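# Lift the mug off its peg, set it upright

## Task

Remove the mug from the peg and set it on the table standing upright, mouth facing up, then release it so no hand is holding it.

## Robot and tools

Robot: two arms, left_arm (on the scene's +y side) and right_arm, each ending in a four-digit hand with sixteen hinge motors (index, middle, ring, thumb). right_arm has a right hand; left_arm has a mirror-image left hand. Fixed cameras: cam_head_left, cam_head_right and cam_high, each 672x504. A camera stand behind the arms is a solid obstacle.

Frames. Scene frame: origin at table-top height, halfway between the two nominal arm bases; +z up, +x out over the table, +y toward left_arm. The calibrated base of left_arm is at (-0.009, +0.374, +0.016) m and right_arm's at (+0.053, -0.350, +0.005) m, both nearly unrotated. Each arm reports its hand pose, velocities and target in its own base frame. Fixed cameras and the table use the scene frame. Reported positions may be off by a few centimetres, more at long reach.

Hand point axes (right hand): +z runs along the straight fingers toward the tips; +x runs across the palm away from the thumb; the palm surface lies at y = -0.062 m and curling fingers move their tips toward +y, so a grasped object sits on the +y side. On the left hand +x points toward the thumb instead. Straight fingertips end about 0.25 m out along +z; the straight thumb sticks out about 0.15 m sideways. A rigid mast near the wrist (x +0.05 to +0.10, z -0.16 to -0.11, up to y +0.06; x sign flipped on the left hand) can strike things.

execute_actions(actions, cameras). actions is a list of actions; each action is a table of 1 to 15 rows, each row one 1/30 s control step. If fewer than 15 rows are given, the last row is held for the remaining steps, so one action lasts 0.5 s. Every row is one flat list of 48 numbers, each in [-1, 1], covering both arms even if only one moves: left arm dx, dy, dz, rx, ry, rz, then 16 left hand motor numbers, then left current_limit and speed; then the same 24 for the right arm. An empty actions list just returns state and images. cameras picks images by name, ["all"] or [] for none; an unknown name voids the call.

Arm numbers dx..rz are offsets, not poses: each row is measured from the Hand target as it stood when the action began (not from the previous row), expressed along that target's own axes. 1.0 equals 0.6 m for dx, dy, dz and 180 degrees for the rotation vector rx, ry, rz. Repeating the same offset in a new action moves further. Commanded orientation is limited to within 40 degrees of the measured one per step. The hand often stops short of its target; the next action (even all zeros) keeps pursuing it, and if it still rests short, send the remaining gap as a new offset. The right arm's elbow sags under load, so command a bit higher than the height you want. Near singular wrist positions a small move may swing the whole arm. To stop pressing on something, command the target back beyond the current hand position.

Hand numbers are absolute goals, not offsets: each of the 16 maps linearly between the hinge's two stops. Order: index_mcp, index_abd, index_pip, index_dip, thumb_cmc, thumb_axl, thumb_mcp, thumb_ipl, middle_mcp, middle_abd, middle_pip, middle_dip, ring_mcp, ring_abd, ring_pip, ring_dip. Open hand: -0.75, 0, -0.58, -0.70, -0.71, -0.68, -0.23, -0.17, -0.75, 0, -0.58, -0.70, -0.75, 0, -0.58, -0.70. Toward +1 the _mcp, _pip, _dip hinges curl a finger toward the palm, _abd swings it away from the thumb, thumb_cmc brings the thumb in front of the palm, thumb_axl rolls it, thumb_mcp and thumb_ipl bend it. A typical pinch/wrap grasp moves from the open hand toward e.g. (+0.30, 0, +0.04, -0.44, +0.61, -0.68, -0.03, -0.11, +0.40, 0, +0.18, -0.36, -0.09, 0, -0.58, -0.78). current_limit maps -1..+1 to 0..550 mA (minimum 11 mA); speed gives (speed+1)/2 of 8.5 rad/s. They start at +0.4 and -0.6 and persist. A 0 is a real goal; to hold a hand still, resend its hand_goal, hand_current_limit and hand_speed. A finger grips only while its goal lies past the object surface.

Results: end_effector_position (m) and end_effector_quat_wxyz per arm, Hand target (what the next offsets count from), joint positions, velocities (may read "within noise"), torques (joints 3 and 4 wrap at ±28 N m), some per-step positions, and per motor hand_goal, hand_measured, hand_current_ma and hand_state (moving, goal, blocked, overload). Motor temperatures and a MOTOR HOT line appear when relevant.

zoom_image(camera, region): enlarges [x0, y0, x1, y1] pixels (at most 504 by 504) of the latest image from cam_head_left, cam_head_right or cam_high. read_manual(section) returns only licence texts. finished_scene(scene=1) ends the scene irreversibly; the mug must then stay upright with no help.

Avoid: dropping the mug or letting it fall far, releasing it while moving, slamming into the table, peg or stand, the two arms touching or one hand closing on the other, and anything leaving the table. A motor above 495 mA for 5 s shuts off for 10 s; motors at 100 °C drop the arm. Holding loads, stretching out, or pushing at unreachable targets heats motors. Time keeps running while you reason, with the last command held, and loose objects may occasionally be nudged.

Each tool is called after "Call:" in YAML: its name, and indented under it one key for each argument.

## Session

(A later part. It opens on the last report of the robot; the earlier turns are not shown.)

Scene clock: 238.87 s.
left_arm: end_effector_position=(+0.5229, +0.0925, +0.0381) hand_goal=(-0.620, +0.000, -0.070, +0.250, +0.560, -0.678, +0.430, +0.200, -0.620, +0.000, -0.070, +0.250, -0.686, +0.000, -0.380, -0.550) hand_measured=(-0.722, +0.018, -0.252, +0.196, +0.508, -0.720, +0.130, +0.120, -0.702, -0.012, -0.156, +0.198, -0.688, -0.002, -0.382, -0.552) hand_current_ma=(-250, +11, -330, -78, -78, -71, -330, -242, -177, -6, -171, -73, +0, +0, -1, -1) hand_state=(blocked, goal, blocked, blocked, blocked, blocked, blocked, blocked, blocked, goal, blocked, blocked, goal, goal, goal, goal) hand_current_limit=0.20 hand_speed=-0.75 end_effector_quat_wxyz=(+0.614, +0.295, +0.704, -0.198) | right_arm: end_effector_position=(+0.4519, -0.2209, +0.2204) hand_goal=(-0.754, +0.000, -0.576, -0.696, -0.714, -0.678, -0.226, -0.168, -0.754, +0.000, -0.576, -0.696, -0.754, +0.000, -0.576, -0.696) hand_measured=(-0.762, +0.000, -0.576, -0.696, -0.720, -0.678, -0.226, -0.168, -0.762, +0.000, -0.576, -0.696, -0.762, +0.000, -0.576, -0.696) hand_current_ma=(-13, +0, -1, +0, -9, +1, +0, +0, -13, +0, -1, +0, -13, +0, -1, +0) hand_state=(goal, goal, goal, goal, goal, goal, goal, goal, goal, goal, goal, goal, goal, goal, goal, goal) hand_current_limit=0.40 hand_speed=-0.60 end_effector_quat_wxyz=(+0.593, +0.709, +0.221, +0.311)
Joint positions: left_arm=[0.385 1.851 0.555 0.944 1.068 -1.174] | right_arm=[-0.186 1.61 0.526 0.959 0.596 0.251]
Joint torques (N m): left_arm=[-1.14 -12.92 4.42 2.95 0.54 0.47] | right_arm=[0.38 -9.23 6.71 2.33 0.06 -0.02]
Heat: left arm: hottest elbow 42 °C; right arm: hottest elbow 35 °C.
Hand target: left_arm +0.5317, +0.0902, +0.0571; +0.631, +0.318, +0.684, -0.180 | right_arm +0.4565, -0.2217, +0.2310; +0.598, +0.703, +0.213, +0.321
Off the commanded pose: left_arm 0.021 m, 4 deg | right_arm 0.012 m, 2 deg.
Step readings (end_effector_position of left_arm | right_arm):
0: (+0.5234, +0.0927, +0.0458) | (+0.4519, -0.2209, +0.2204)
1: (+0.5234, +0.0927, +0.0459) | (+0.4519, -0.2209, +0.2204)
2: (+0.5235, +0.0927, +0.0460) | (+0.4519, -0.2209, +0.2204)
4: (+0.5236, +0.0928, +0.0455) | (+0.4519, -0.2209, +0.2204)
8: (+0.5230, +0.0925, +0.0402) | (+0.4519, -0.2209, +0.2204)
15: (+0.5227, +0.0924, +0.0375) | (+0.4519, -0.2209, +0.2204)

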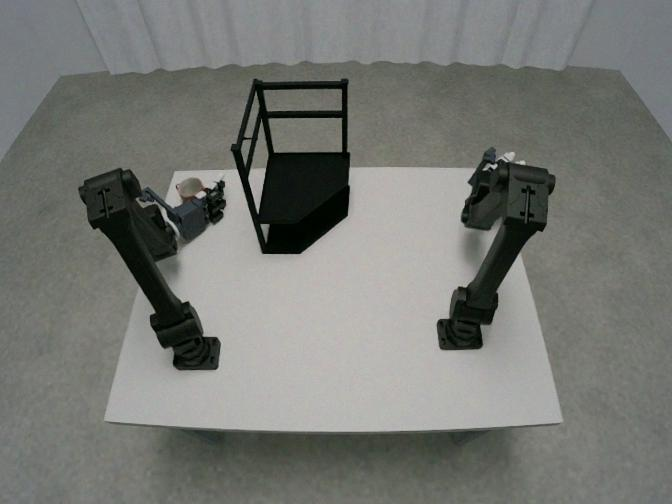

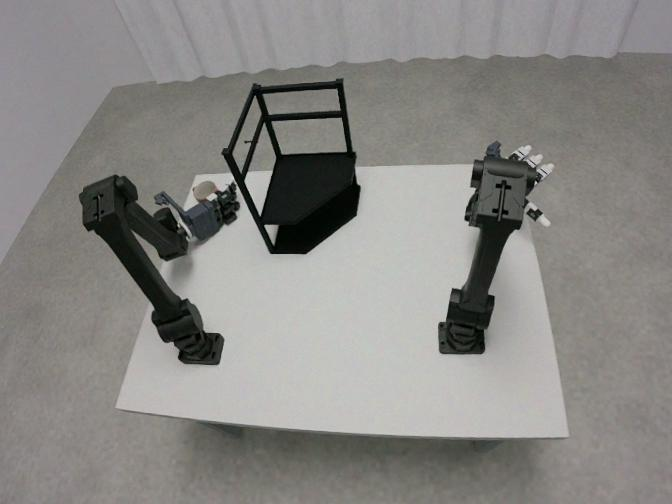

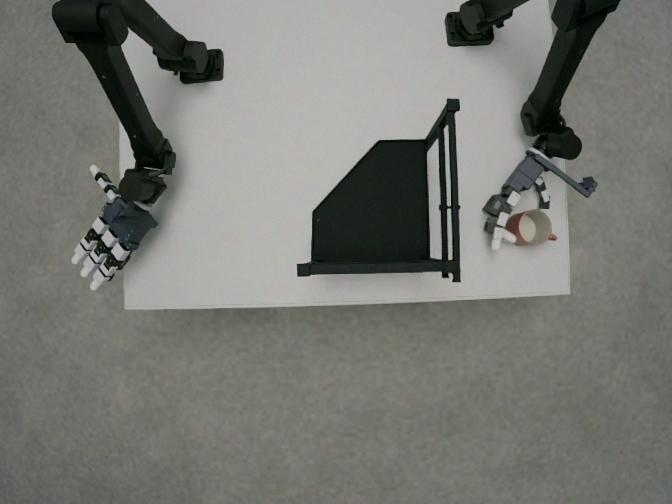

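Call:
execute_actions:
  actions:
    - [[0.013,-0.002,0.0018,0,0,0,-0.62,0,-0.07,0.25,0.56,-0.678,0.43,0.2,-0.62,0,-0.07,0.25,-0.686,0,-0.38,-0.55,0.2,-0.75,0,0,0,0,0,0,-0.754,0,-0.576,-0.696,-0.714,-0.678,-0.226,-0.168,-0.754,0,-0.576,-0.696,-0.754,0,-0.576,-0.696,0.4,-0.6]]
  cameras: ["cam_high", "cam_head_left", "cam_head_right"]

Call:
zoom_image:
  camera: "cam_head_right"
  region: [150, 150, 250, 240]

Call:
zoom_image:
  camera: "cam_high"
  region: [480, 160, 590, 260]

Scene clock: 240.30 s.
left_arm: end_effector_position=(+0.5233, +0.0923, +0.0363) hand_goal=(-0.620, +0.000, -0.070, +0.250, +0.560, -0.678, +0.430, +0.200, -0.620, +0.000, -0.070, +0.250, -0.686, +0.000, -0.380, -0.550) hand_measured=(-0.722, +0.024, -0.252, +0.196, +0.508, -0.720, +0.130, +0.120, -0.702, -0.010, -0.156, +0.200, -0.688, -0.002, -0.382, -0.552) hand_current_ma=(-250, +17, -330, -78, -78, -71, -330, -242, -177, -4, -169, -72, +0, +0, -1, -1) hand_state=(blocked, blocked, blocked, blocked, blocked, blocked, blocked, blocked, blocked, goal, blocked, blocked, goal, goal, goal, goal) hand_current_limit=0.20 hand_speed=-0.75 end_effector_quat_wxyz=(+0.618, +0.299, +0.700, -0.195) | right_arm: end_effector_position=(+0.4519, -0.2209, +0.2204) hand_goal=(-0.754, +0.000, -0.576, -0.696, -0.714, -0.678, -0.226, -0.168, -0.754, +0.000, -0.576, -0.696, -0.754, +0.000, -0.576, -0.696) hand_measured=(-0.762, +0.000, -0.576, -0.696, -0.720, -0.678, -0.226, -0.168, -0.762, +0.000, -0.576, -0.696, -0.762, +0.000, -0.576, -0.696) hand_current_ma=(-13, +0, -1, +0, -9, +1, +0, +0, -13, +0, -1, +0, -13, +0, -1, +0) hand_state=(goal, goal, goal, goal, goal, goal, goal, goal, goal, goal, goal, goal, goal, goal, goal, goal) hand_current_limit=0.40 hand_speed=-0.60 end_effector_quat_wxyz=(+0.593, +0.709, +0.221, +0.311)
Joint positions: left_arm=[0.385 1.871 0.555 0.978 1.07 -1.174] | right_arm=[-0.186 1.61 0.526 0.959 0.596 0.251]
Joint torques (N m): left_arm=[-0.79 -11.87 4.46 2.95 0.39 0.44] | right_arm=[0.32 -9.35 6.72 2.28 0.08 -0.01]
Heat: left arm: hottest elbow 42 °C; right arm: hottest elbow 35 °C.
Hand target: left_arm +0.5317, +0.0902, +0.0491; +0.631, +0.318, +0.684, -0.180 | right_arm +0.4565, -0.2217, +0.2310; +0.598, +0.703, +0.213, +0.321
Off the commanded pose: left_arm 0.015 m, 4 deg | right_arm 0.012 m, 2 deg.
Step readings (end_effector_position of left_arm | right_arm):
0: (+0.5229, +0.0925, +0.0381) | (+0.4519, -0.2209, +0.2204)
1: (+0.5229, +0.0925, +0.0381) | (+0.4519, -0.2209, +0.2204)
2: (+0.5229, +0.0925, +0.0380) | (+0.4519, -0.2209, +0.2204)
4: (+0.5230, +0.0925, +0.0374) | (+0.4519, -0.2209, +0.2204)
8: (+0.5231, +0.0922, +0.0361) | (+0.4519, -0.2209, +0.2204)
15: (+0.5233, +0.0923, +0.0363) | (+0.4519, -0.2209, +0.2204)

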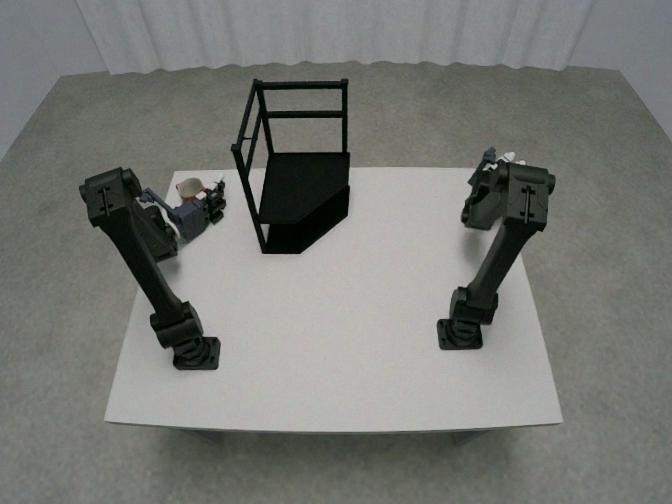

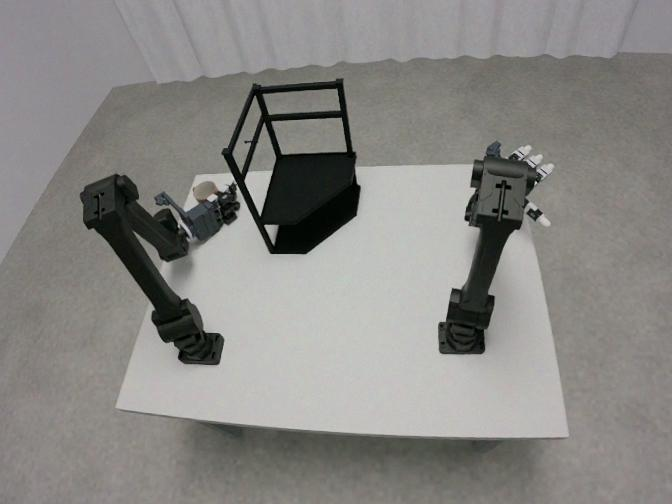

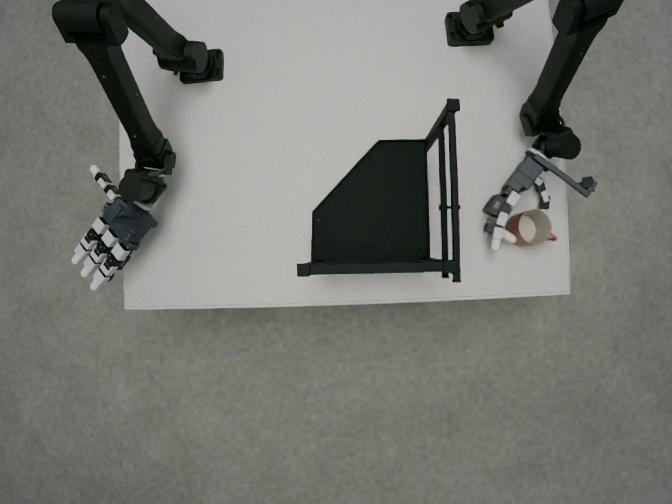

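Scaled by 5.040 from the camera's 672x504 image, which has a finer 960x720 frame.

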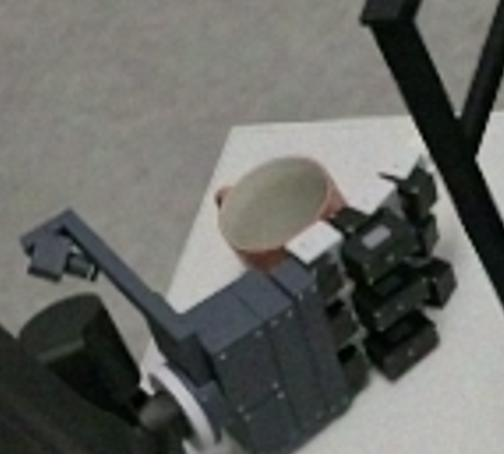

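Scaled by 4.582 from the camera's 672x504 image, which has a finer 960x720 frame.

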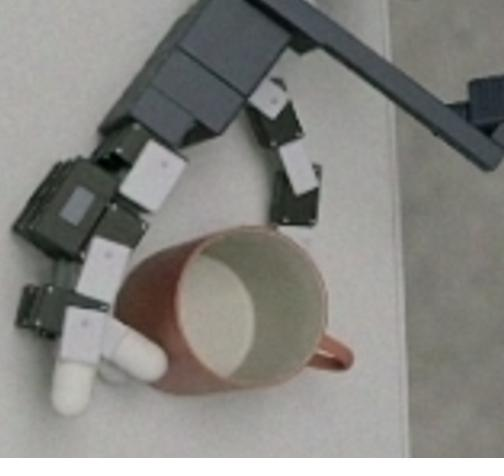

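Call:
execute_actions:
  actions:
    - [[0,0,0,0,0,0,-0.72,0.02,-0.26,0.19,0.52,-0.7,0.12,0.11,-0.7,-0.01,-0.165,0.19,-0.686,0,-0.38,-0.55,0.0,-0.9,0,0,0,0,0,0,-0.754,0,-0.576,-0.696,-0.714,-0.678,-0.226,-0.168,-0.754,0,-0.576,-0.696,-0.754,0,-0.576,-0.696,0.4,-0.6]]
    - [[0,0,0,0,0,0,-0.72,0.02,-0.28,0.17,0.52,-0.7,0.09,0.1,-0.7,-0.01,-0.185,0.17,-0.686,0,-0.38,-0.55,0.0,-0.9,0,0,0,0,0,0,-0.754,0,-0.576,-0.696,-0.714,-0.678,-0.226,-0.168,-0.754,0,-0.576,-0.696,-0.754,0,-0.576,-0.696,0.4,-0.6]]
  cameras: ["cam_high", "cam_head_left", "cam_head_right"]

Call:
zoom_image:
  camera: "cam_head_right"
  region: [150, 150, 250, 240]

Call:
zoom_image:
  camera: "cam_high"
  region: [480, 160, 590, 260]

Scene clock: 242.80 s.
left_arm: end_effector_position=(+0.5242, +0.0926, +0.0398) hand_goal=(-0.720, +0.020, -0.280, +0.170, +0.520, -0.700, +0.090, +0.100, -0.700, -0.010, -0.186, +0.170, -0.686, +0.000, -0.380, -0.550) hand_measured=(-0.724, +0.018, -0.278, +0.172, +0.504, -0.706, +0.094, +0.102, -0.704, -0.014, -0.184, +0.172, -0.688, -0.002, -0.382, -0.552) hand_current_ma=(-2, +0, +0, +0, -12, -3, +1, +1, -1, -1, +0, +1, +0, +0, -1, -1) hand_state=(goal, goal, goal, goal, goal, goal, goal, goal, goal, goal, goal, goal, goal, goal, goal, goal) hand_current_limit=0.00 hand_speed=-0.90 end_effector_quat_wxyz=(+0.623, +0.305, +0.695, -0.189) | right_arm: end_effector_position=(+0.4519, -0.2209, +0.2204) hand_goal=(-0.754, +0.000, -0.576, -0.696, -0.714, -0.678, -0.226, -0.168, -0.754, +0.000, -0.576, -0.696, -0.754, +0.000, -0.576, -0.696) hand_measured=(-0.762, +0.000, -0.576, -0.696, -0.720, -0.678, -0.226, -0.168, -0.762, +0.000, -0.576, -0.696, -0.762, +0.000, -0.576, -0.696) hand_current_ma=(-13, +0, -1, +0, -9, +1, +0, +0, -13, +0, -1, +0, -13, +0, -1, +0) hand_state=(goal, goal, goal, goal, goal, goal, goal, goal, goal, goal, goal, goal, goal, goal, goal, goal) hand_current_limit=0.40 hand_speed=-0.60 end_effector_quat_wxyz=(+0.593, +0.709, +0.221, +0.311)
Joint positions: left_arm=[0.385 1.871 0.555 0.991 1.07 -1.165] | right_arm=[-0.186 1.61 0.526 0.959 0.596 0.251]
Joint torques (N m): left_arm=[-1.38 -11.46 4.52 2.07 0.41 0.34] | right_arm=[0.38 -9.29 6.75 2.25 0.08 -0.02]
Heat: left arm: hottest elbow 41 °C; right arm: hottest elbow 35 °C.
Hand target: left_arm +0.5317, +0.0902, +0.0490; +0.631, +0.318, +0.684, -0.181 | right_arm +0.4565, -0.2217, +0.2310; +0.598, +0.703, +0.213, +0.321
Off the commanded pose: left_arm 0.012 m, 2 deg | right_arm 0.012 m, 2 deg.
Step readings (end_effector_position of left_arm | right_arm):
0: (+0.5233, +0.0923, +0.0363) | (+0.4519, -0.2209, +0.2204)
1: (+0.5233, +0.0923, +0.0363) | (+0.4519, -0.2209, +0.2204)
2: (+0.5233, +0.0923, +0.0363) | (+0.4519, -0.2209, +0.2204)
4: (+0.5233, +0.0923, +0.0361) | (+0.4519, -0.2209, +0.2204)
8: (+0.5233, +0.0923, +0.0362) | (+0.4519, -0.2209, +0.2204)
15: (+0.5240, +0.0926, +0.0387) | (+0.4519, -0.2209, +0.2204)
16: (+0.5240, +0.0926, +0.0388) | (+0.4519, -0.2209, +0.2204)
17: (+0.5241, +0.0926, +0.0390) | (+0.4519, -0.2209, +0.2204)
19: (+0.5242, +0.0926, +0.0394) | (+0.4519, -0.2209, +0.2204)
23: (+0.5242, +0.0926, +0.0397) | (+0.4519, -0.2209, +0.2204)
30: (+0.5242, +0.0926, +0.0398) | (+0.4519, -0.2209, +0.2204)

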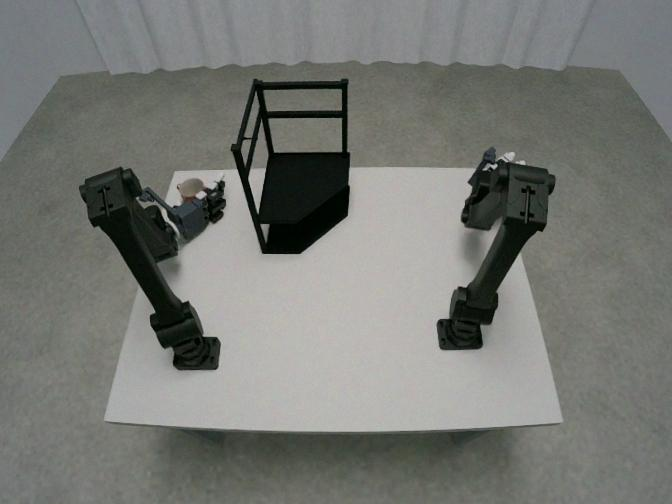

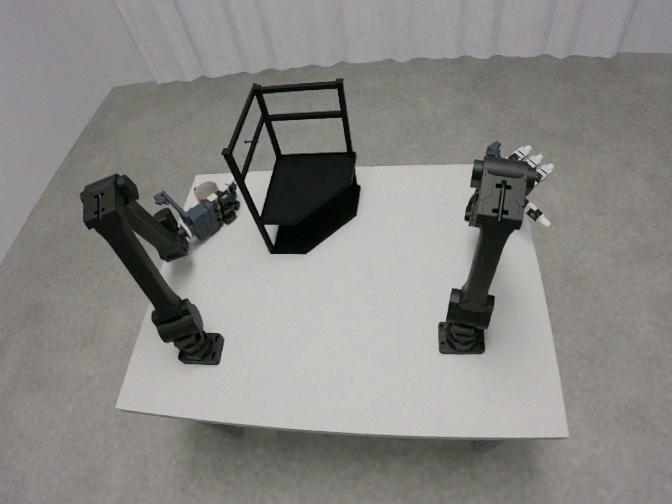

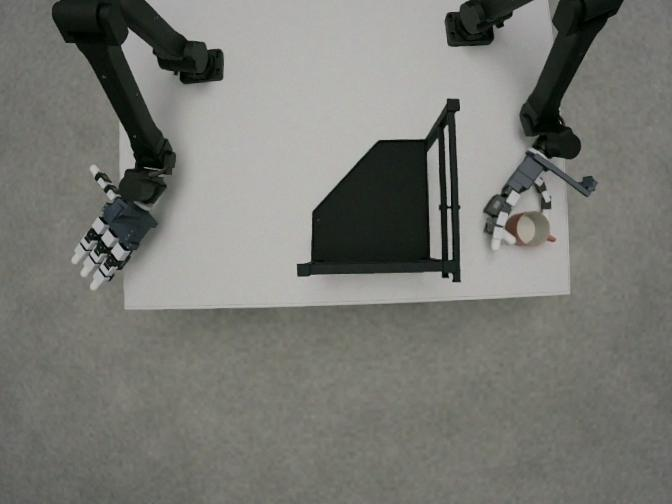

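Scaled by 5.040 from the camera's 672x504 image, which has a finer 960x720 frame.

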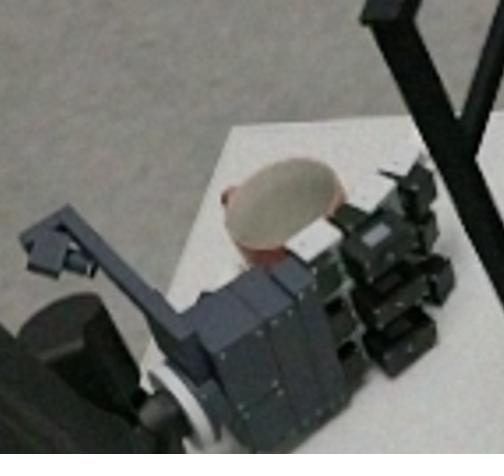

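Scaled by 4.582 from the camera's 672x504 image, which has a finer 960x720 frame.

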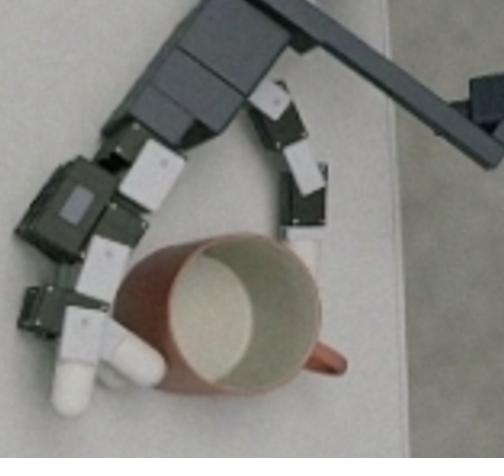

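Call:
execute_actions:
  actions:
    - [[0,0,0,0,0,0,-0.74,0.02,-0.4,-0.05,0.52,-0.7,-0.15,0.05,-0.73,-0.01,-0.34,-0.05,-0.72,0,-0.5,-0.62,0.0,-0.85,0,0,0,0,0,0,-0.754,0,-0.576,-0.696,-0.714,-0.678,-0.226,-0.168,-0.754,0,-0.576,-0.696,-0.754,0,-0.576,-0.696,0.4,-0.6]]
    - [[0,0,0,0,0,0,-0.75,0.02,-0.44,-0.1,0.52,-0.7,-0.3,0.0,-0.74,-0.01,-0.4,-0.1,-0.73,0,-0.54,-0.65,0.0,-0.85,0,0,0,0,0,0,-0.754,0,-0.576,-0.696,-0.714,-0.678,-0.226,-0.168,-0.754,0,-0.576,-0.696,-0.754,0,-0.576,-0.696,0.4,-0.6]]
  cameras: ["cam_high", "cam_head_left", "cam_head_right"]

Call:
zoom_image:
  camera: "cam_head_left"
  region: [140, 150, 240, 240]

Call:
zoom_image:
  camera: "cam_high"
  region: [480, 160, 590, 260]

Scene clock: 245.43 s.
left_arm: end_effector_position=(+0.5243, +0.0926, +0.0398) hand_goal=(-0.750, +0.020, -0.440, -0.100, +0.520, -0.700, -0.300, +0.000, -0.740, -0.010, -0.400, -0.100, -0.730, +0.000, -0.540, -0.650) hand_measured=(-0.748, +0.018, -0.438, -0.098, +0.504, -0.702, -0.296, +0.002, -0.738, -0.014, -0.398, -0.098, -0.728, -0.002, -0.538, -0.648) hand_current_ma=(+0, +0, +0, +0, -12, +0, +1, +1, +0, -1, +0, +1, +0, +0, +0, +0) hand_state=(goal, goal, goal, goal, goal, goal, goal, goal, goal, goal, goal, goal, goal, goal, goal, goal) hand_current_limit=0.00 hand_speed=-0.85 end_effector_quat_wxyz=(+0.623, +0.305, +0.695, -0.189) | right_arm: end_effector_position=(+0.4519, -0.2209, +0.2204) hand_goal=(-0.754, +0.000, -0.576, -0.696, -0.714, -0.678, -0.226, -0.168, -0.754, +0.000, -0.576, -0.696, -0.754, +0.000, -0.576, -0.696) hand_measured=(-0.762, +0.000, -0.576, -0.696, -0.720, -0.678, -0.226, -0.168, -0.762, +0.000, -0.576, -0.696, -0.762, +0.000, -0.576, -0.696) hand_current_ma=(-13, +0, -1, +0, -9, +1, +0, +0, -13, +0, -1, +0, -13, +0, -1, +0) hand_state=(goal, goal, goal, goal, goal, goal, goal, goal, goal, goal, goal, goal, goal, goal, goal, goal) hand_current_limit=0.40 hand_speed=-0.60 end_effector_quat_wxyz=(+0.593, +0.709, +0.221, +0.311)
Joint positions: left_arm=[0.385 1.871 0.555 0.991 1.07 -1.164] | right_arm=[-0.186 1.61 0.526 0.959 0.596 0.251]
Joint torques (N m): left_arm=[-0.79 -11.22 4.52 2.35 0.46 0.32] | right_arm=[0.44 -9.17 6.75 2.33 0.08 -0.02]
Heat: left arm: hottest elbow 41 °C; right arm: hottest elbow 35 °C.
Hand target: left_arm +0.5317, +0.0902, +0.0490; +0.631, +0.318, +0.684, -0.181 | right_arm +0.4565, -0.2217, +0.2310; +0.598, +0.703, +0.213, +0.321
Off the commanded pose: left_arm 0.012 m, 2 deg | right_arm 0.012 m, 2 deg.
Step readings (end_effector_position of left_arm | right_arm):
0: (+0.5242, +0.0926, +0.0398) | (+0.4519, -0.2209, +0.2204)
1: (+0.5242, +0.0926, +0.0398) | (+0.4519, -0.2209, +0.2204)
2: (+0.5243, +0.0926, +0.0398) | (+0.4519, -0.2209, +0.2204)
4: (+0.5243, +0.0926, +0.0398) | (+0.4519, -0.2209, +0.2204)
8: (+0.5243, +0.0926, +0.0398) | (+0.4519, -0.2209, +0.2204)
15: (+0.5243, +0.0926, +0.0398) | (+0.4519, -0.2209, +0.2204)
16: (+0.5243, +0.0926, +0.0398) | (+0.4519, -0.2209, +0.2204)
17: (+0.5243, +0.0926, +0.0398) | (+0.4519, -0.2209, +0.2204)
19: (+0.5243, +0.0926, +0.0398) | (+0.4519, -0.2209, +0.2204)
23: (+0.5243, +0.0926, +0.0398) | (+0.4519, -0.2209, +0.2204)
30: (+0.5243, +0.0926, +0.0398) | (+0.4519, -0.2209, +0.2204)

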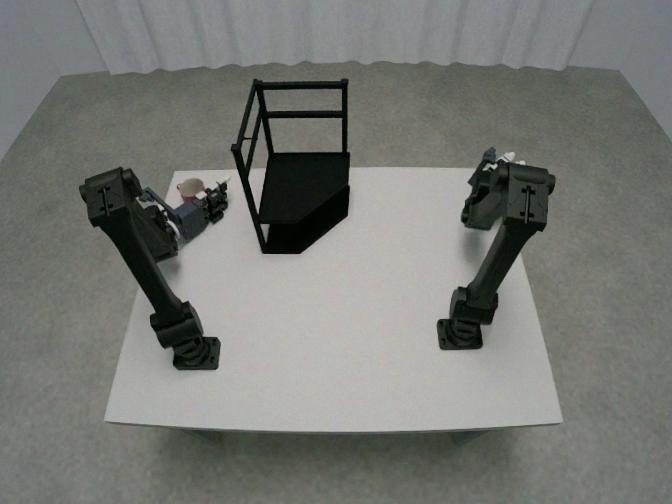

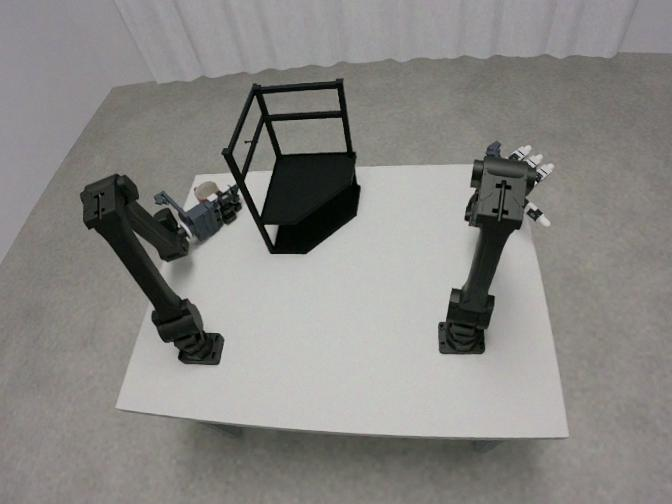

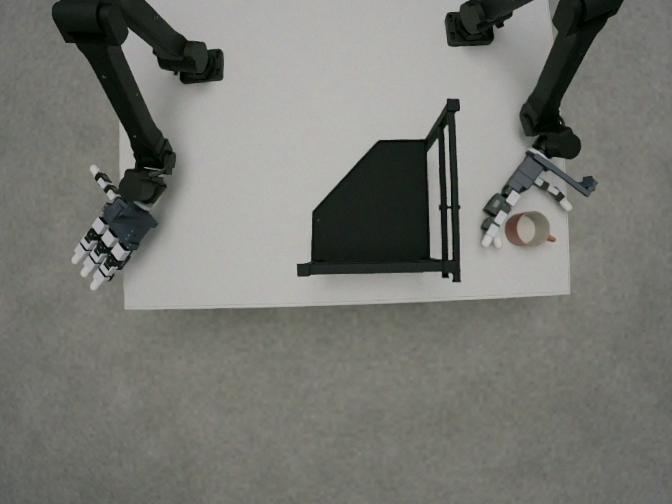

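Scaled by 5.040 from the camera's 672x504 image, which has a finer 960x720 frame.

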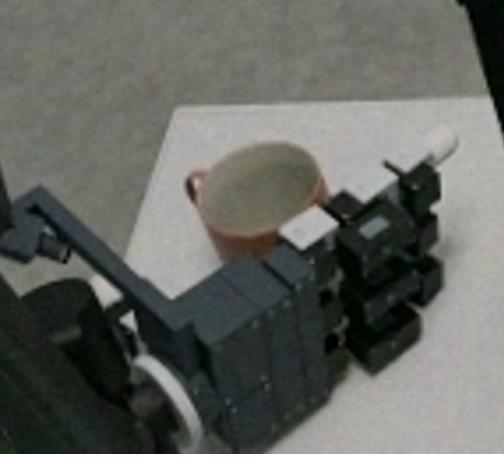

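Scaled by 4.582 from the camera's 672x504 image, which has a finer 960x720 frame.

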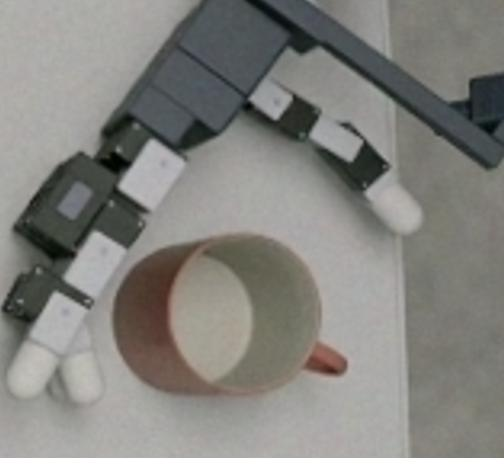

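Call:
execute_actions:
  actions:
    - [[-0.0186,-0.0389,-0.0023,0,0,0,-0.75,0.02,-0.44,-0.1,0.52,-0.7,-0.3,0.0,-0.74,-0.01,-0.4,-0.1,-0.73,0,-0.54,-0.65,0.0,-0.85,0,0,0,0,0,0,-0.754,0,-0.576,-0.696,-0.714,-0.678,-0.226,-0.168,-0.754,0,-0.576,-0.696,-0.754,0,-0.576,-0.696,0.4,-0.6]]
    - [[-0.0186,-0.0389,-0.0023,0,0,0,-0.75,0.02,-0.44,-0.1,0.52,-0.7,-0.3,0.0,-0.74,-0.01,-0.4,-0.1,-0.73,0,-0.54,-0.65,0.0,-0.85,0,0,0,0,0,0,-0.754,0,-0.576,-0.696,-0.714,-0.678,-0.226,-0.168,-0.754,0,-0.576,-0.696,-0.754,0,-0.576,-0.696,0.4,-0.6]]
  cameras: ["cam_high", "cam_head_left", "cam_head_right"]

Call:
zoom_image:
  camera: "cam_high"
  region: [480, 160, 590, 260]

Call:
zoom_image:
  camera: "cam_head_left"
  region: [140, 150, 240, 240]

Scene clock: 247.87 s.
left_arm: end_effector_position=(+0.4993, +0.0568, +0.0534) hand_goal=(-0.750, +0.020, -0.440, -0.100, +0.520, -0.700, -0.300, +0.000, -0.740, -0.010, -0.400, -0.100, -0.730, +0.000, -0.540, -0.650) hand_measured=(-0.750, +0.018, -0.438, -0.098, +0.504, -0.702, -0.298, +0.002, -0.740, -0.014, -0.398, -0.098, -0.730, -0.002, -0.538, -0.648) hand_current_ma=(+0, +0, +0, +0, -12, +0, +1, +1, +0, -1, +0, +1, +0, +0, +0, +0) hand_state=(goal, goal, goal, goal, goal, goal, goal, goal, goal, goal, goal, goal, goal, goal, goal, goal) hand_current_limit=0.00 hand_speed=-0.85 end_effector_quat_wxyz=(+0.624, +0.314, +0.692, -0.184) | right_arm: end_effector_position=(+0.4519, -0.2209, +0.2204) hand_goal=(-0.754, +0.000, -0.576, -0.696, -0.714, -0.678, -0.226, -0.168, -0.754, +0.000, -0.576, -0.696, -0.754, +0.000, -0.576, -0.696) hand_measured=(-0.762, +0.000, -0.576, -0.696, -0.720, -0.678, -0.226, -0.168, -0.762, +0.000, -0.576, -0.696, -0.762, +0.000, -0.576, -0.696) hand_current_ma=(-13, +0, -1, +0, -9, +1, +0, +0, -13, +0, -1, +0, -13, +0, -1, +0) hand_state=(goal, goal, goal, goal, goal, goal, goal, goal, goal, goal, goal, goal, goal, goal, goal, goal) hand_current_limit=0.40 hand_speed=-0.60 end_effector_quat_wxyz=(+0.593, +0.709, +0.221, +0.311)
Joint positions: left_arm=[0.315 1.797 0.453 1.052 1.009 -1.183] | right_arm=[-0.186 1.61 0.526 0.959 0.596 0.251]
Joint torques (N m): left_arm=[-0.62 -12.69 2.84 2.36 0.22 0.08] | right_arm=[0.44 -9.23 6.78 2.36 0.08 -0.02]
Heat: left arm: hottest elbow 41 °C; right arm: hottest elbow 35 °C.
Hand target: left_arm +0.4988, +0.0531, +0.0642; +0.631, +0.318, +0.684, -0.180 | right_arm +0.4565, -0.2217, +0.2310; +0.598, +0.703, +0.213, +0.321
Off the commanded pose: left_arm 0.011 m, 1 deg | right_arm 0.012 m, 2 deg.
Step readings (end_effector_position of left_arm | right_arm):
0: (+0.5243, +0.0926, +0.0398) | (+0.4519, -0.2209, +0.2204)
1: (+0.5243, +0.0924, +0.0399) | (+0.4519, -0.2209, +0.2204)
2: (+0.5246, +0.0920, +0.0403) | (+0.4519, -0.2209, +0.2204)
4: (+0.5234, +0.0908, +0.0410) | (+0.4519, -0.2209, +0.2204)
8: (+0.5163, +0.0800, +0.0415) | (+0.4519, -0.2209, +0.2204)
15: (+0.5149, +0.0749, +0.0444) | (+0.4519, -0.2209, +0.2204)
16: (+0.5147, +0.0751, +0.0443) | (+0.4519, -0.2209, +0.2204)
17: (+0.5140, +0.0752, +0.0445) | (+0.4519, -0.2209, +0.2204)
19: (+0.5090, +0.0726, +0.0458) | (+0.4519, -0.2209, +0.2204)
23: (+0.4999, +0.0613, +0.0503) | (+0.4519, -0.2209, +0.2204)
30: (+0.4993, +0.0567, +0.0535) | (+0.4519, -0.2209, +0.2204)

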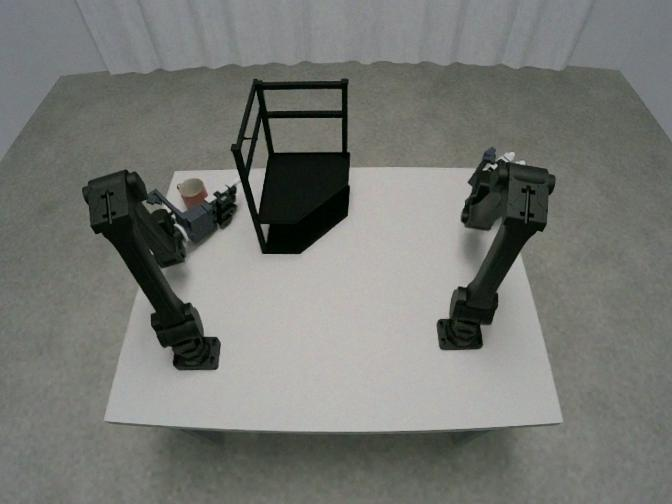

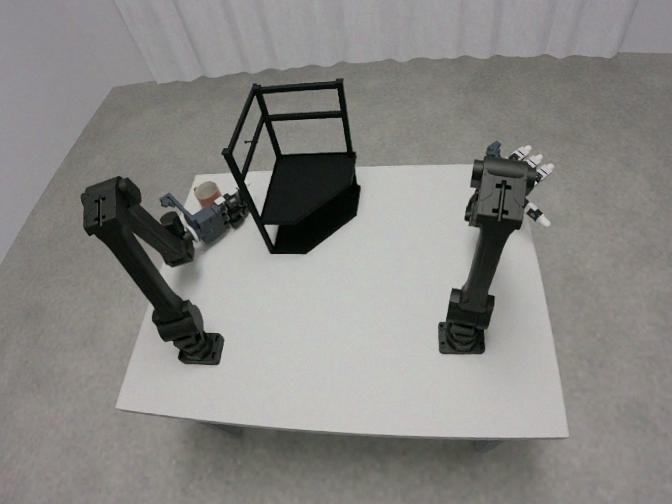

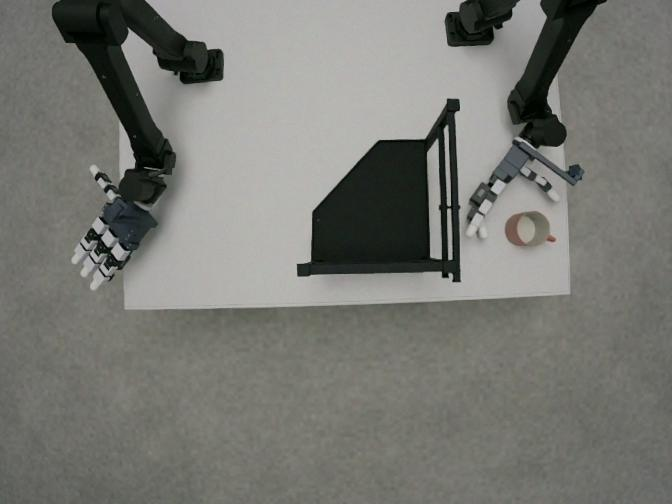

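Scaled by 4.582 from the camera's 672x504 image, which has a finer 960x720 frame.

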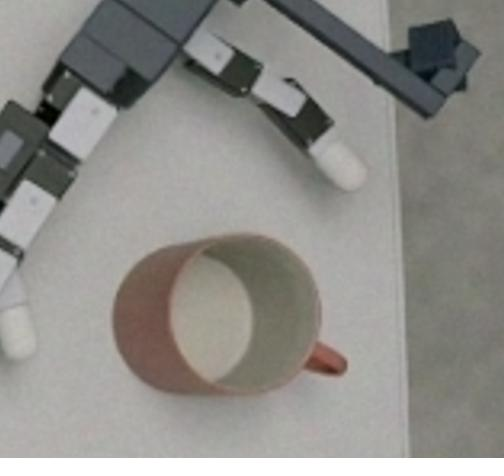

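Scaled by 5.040 from the camera's 672x504 image, which has a finer 960x720 frame.

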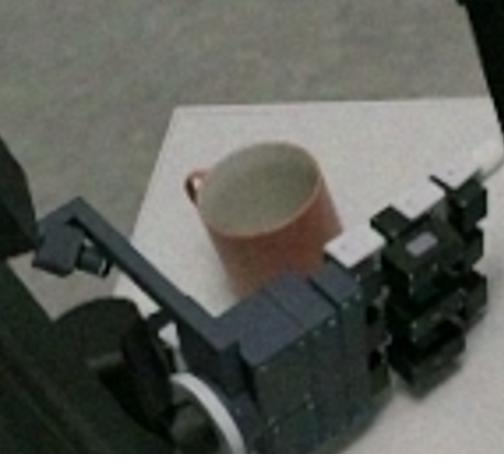

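Call:
finished_scene:
  scene: 1

The scene is finished: the task was done.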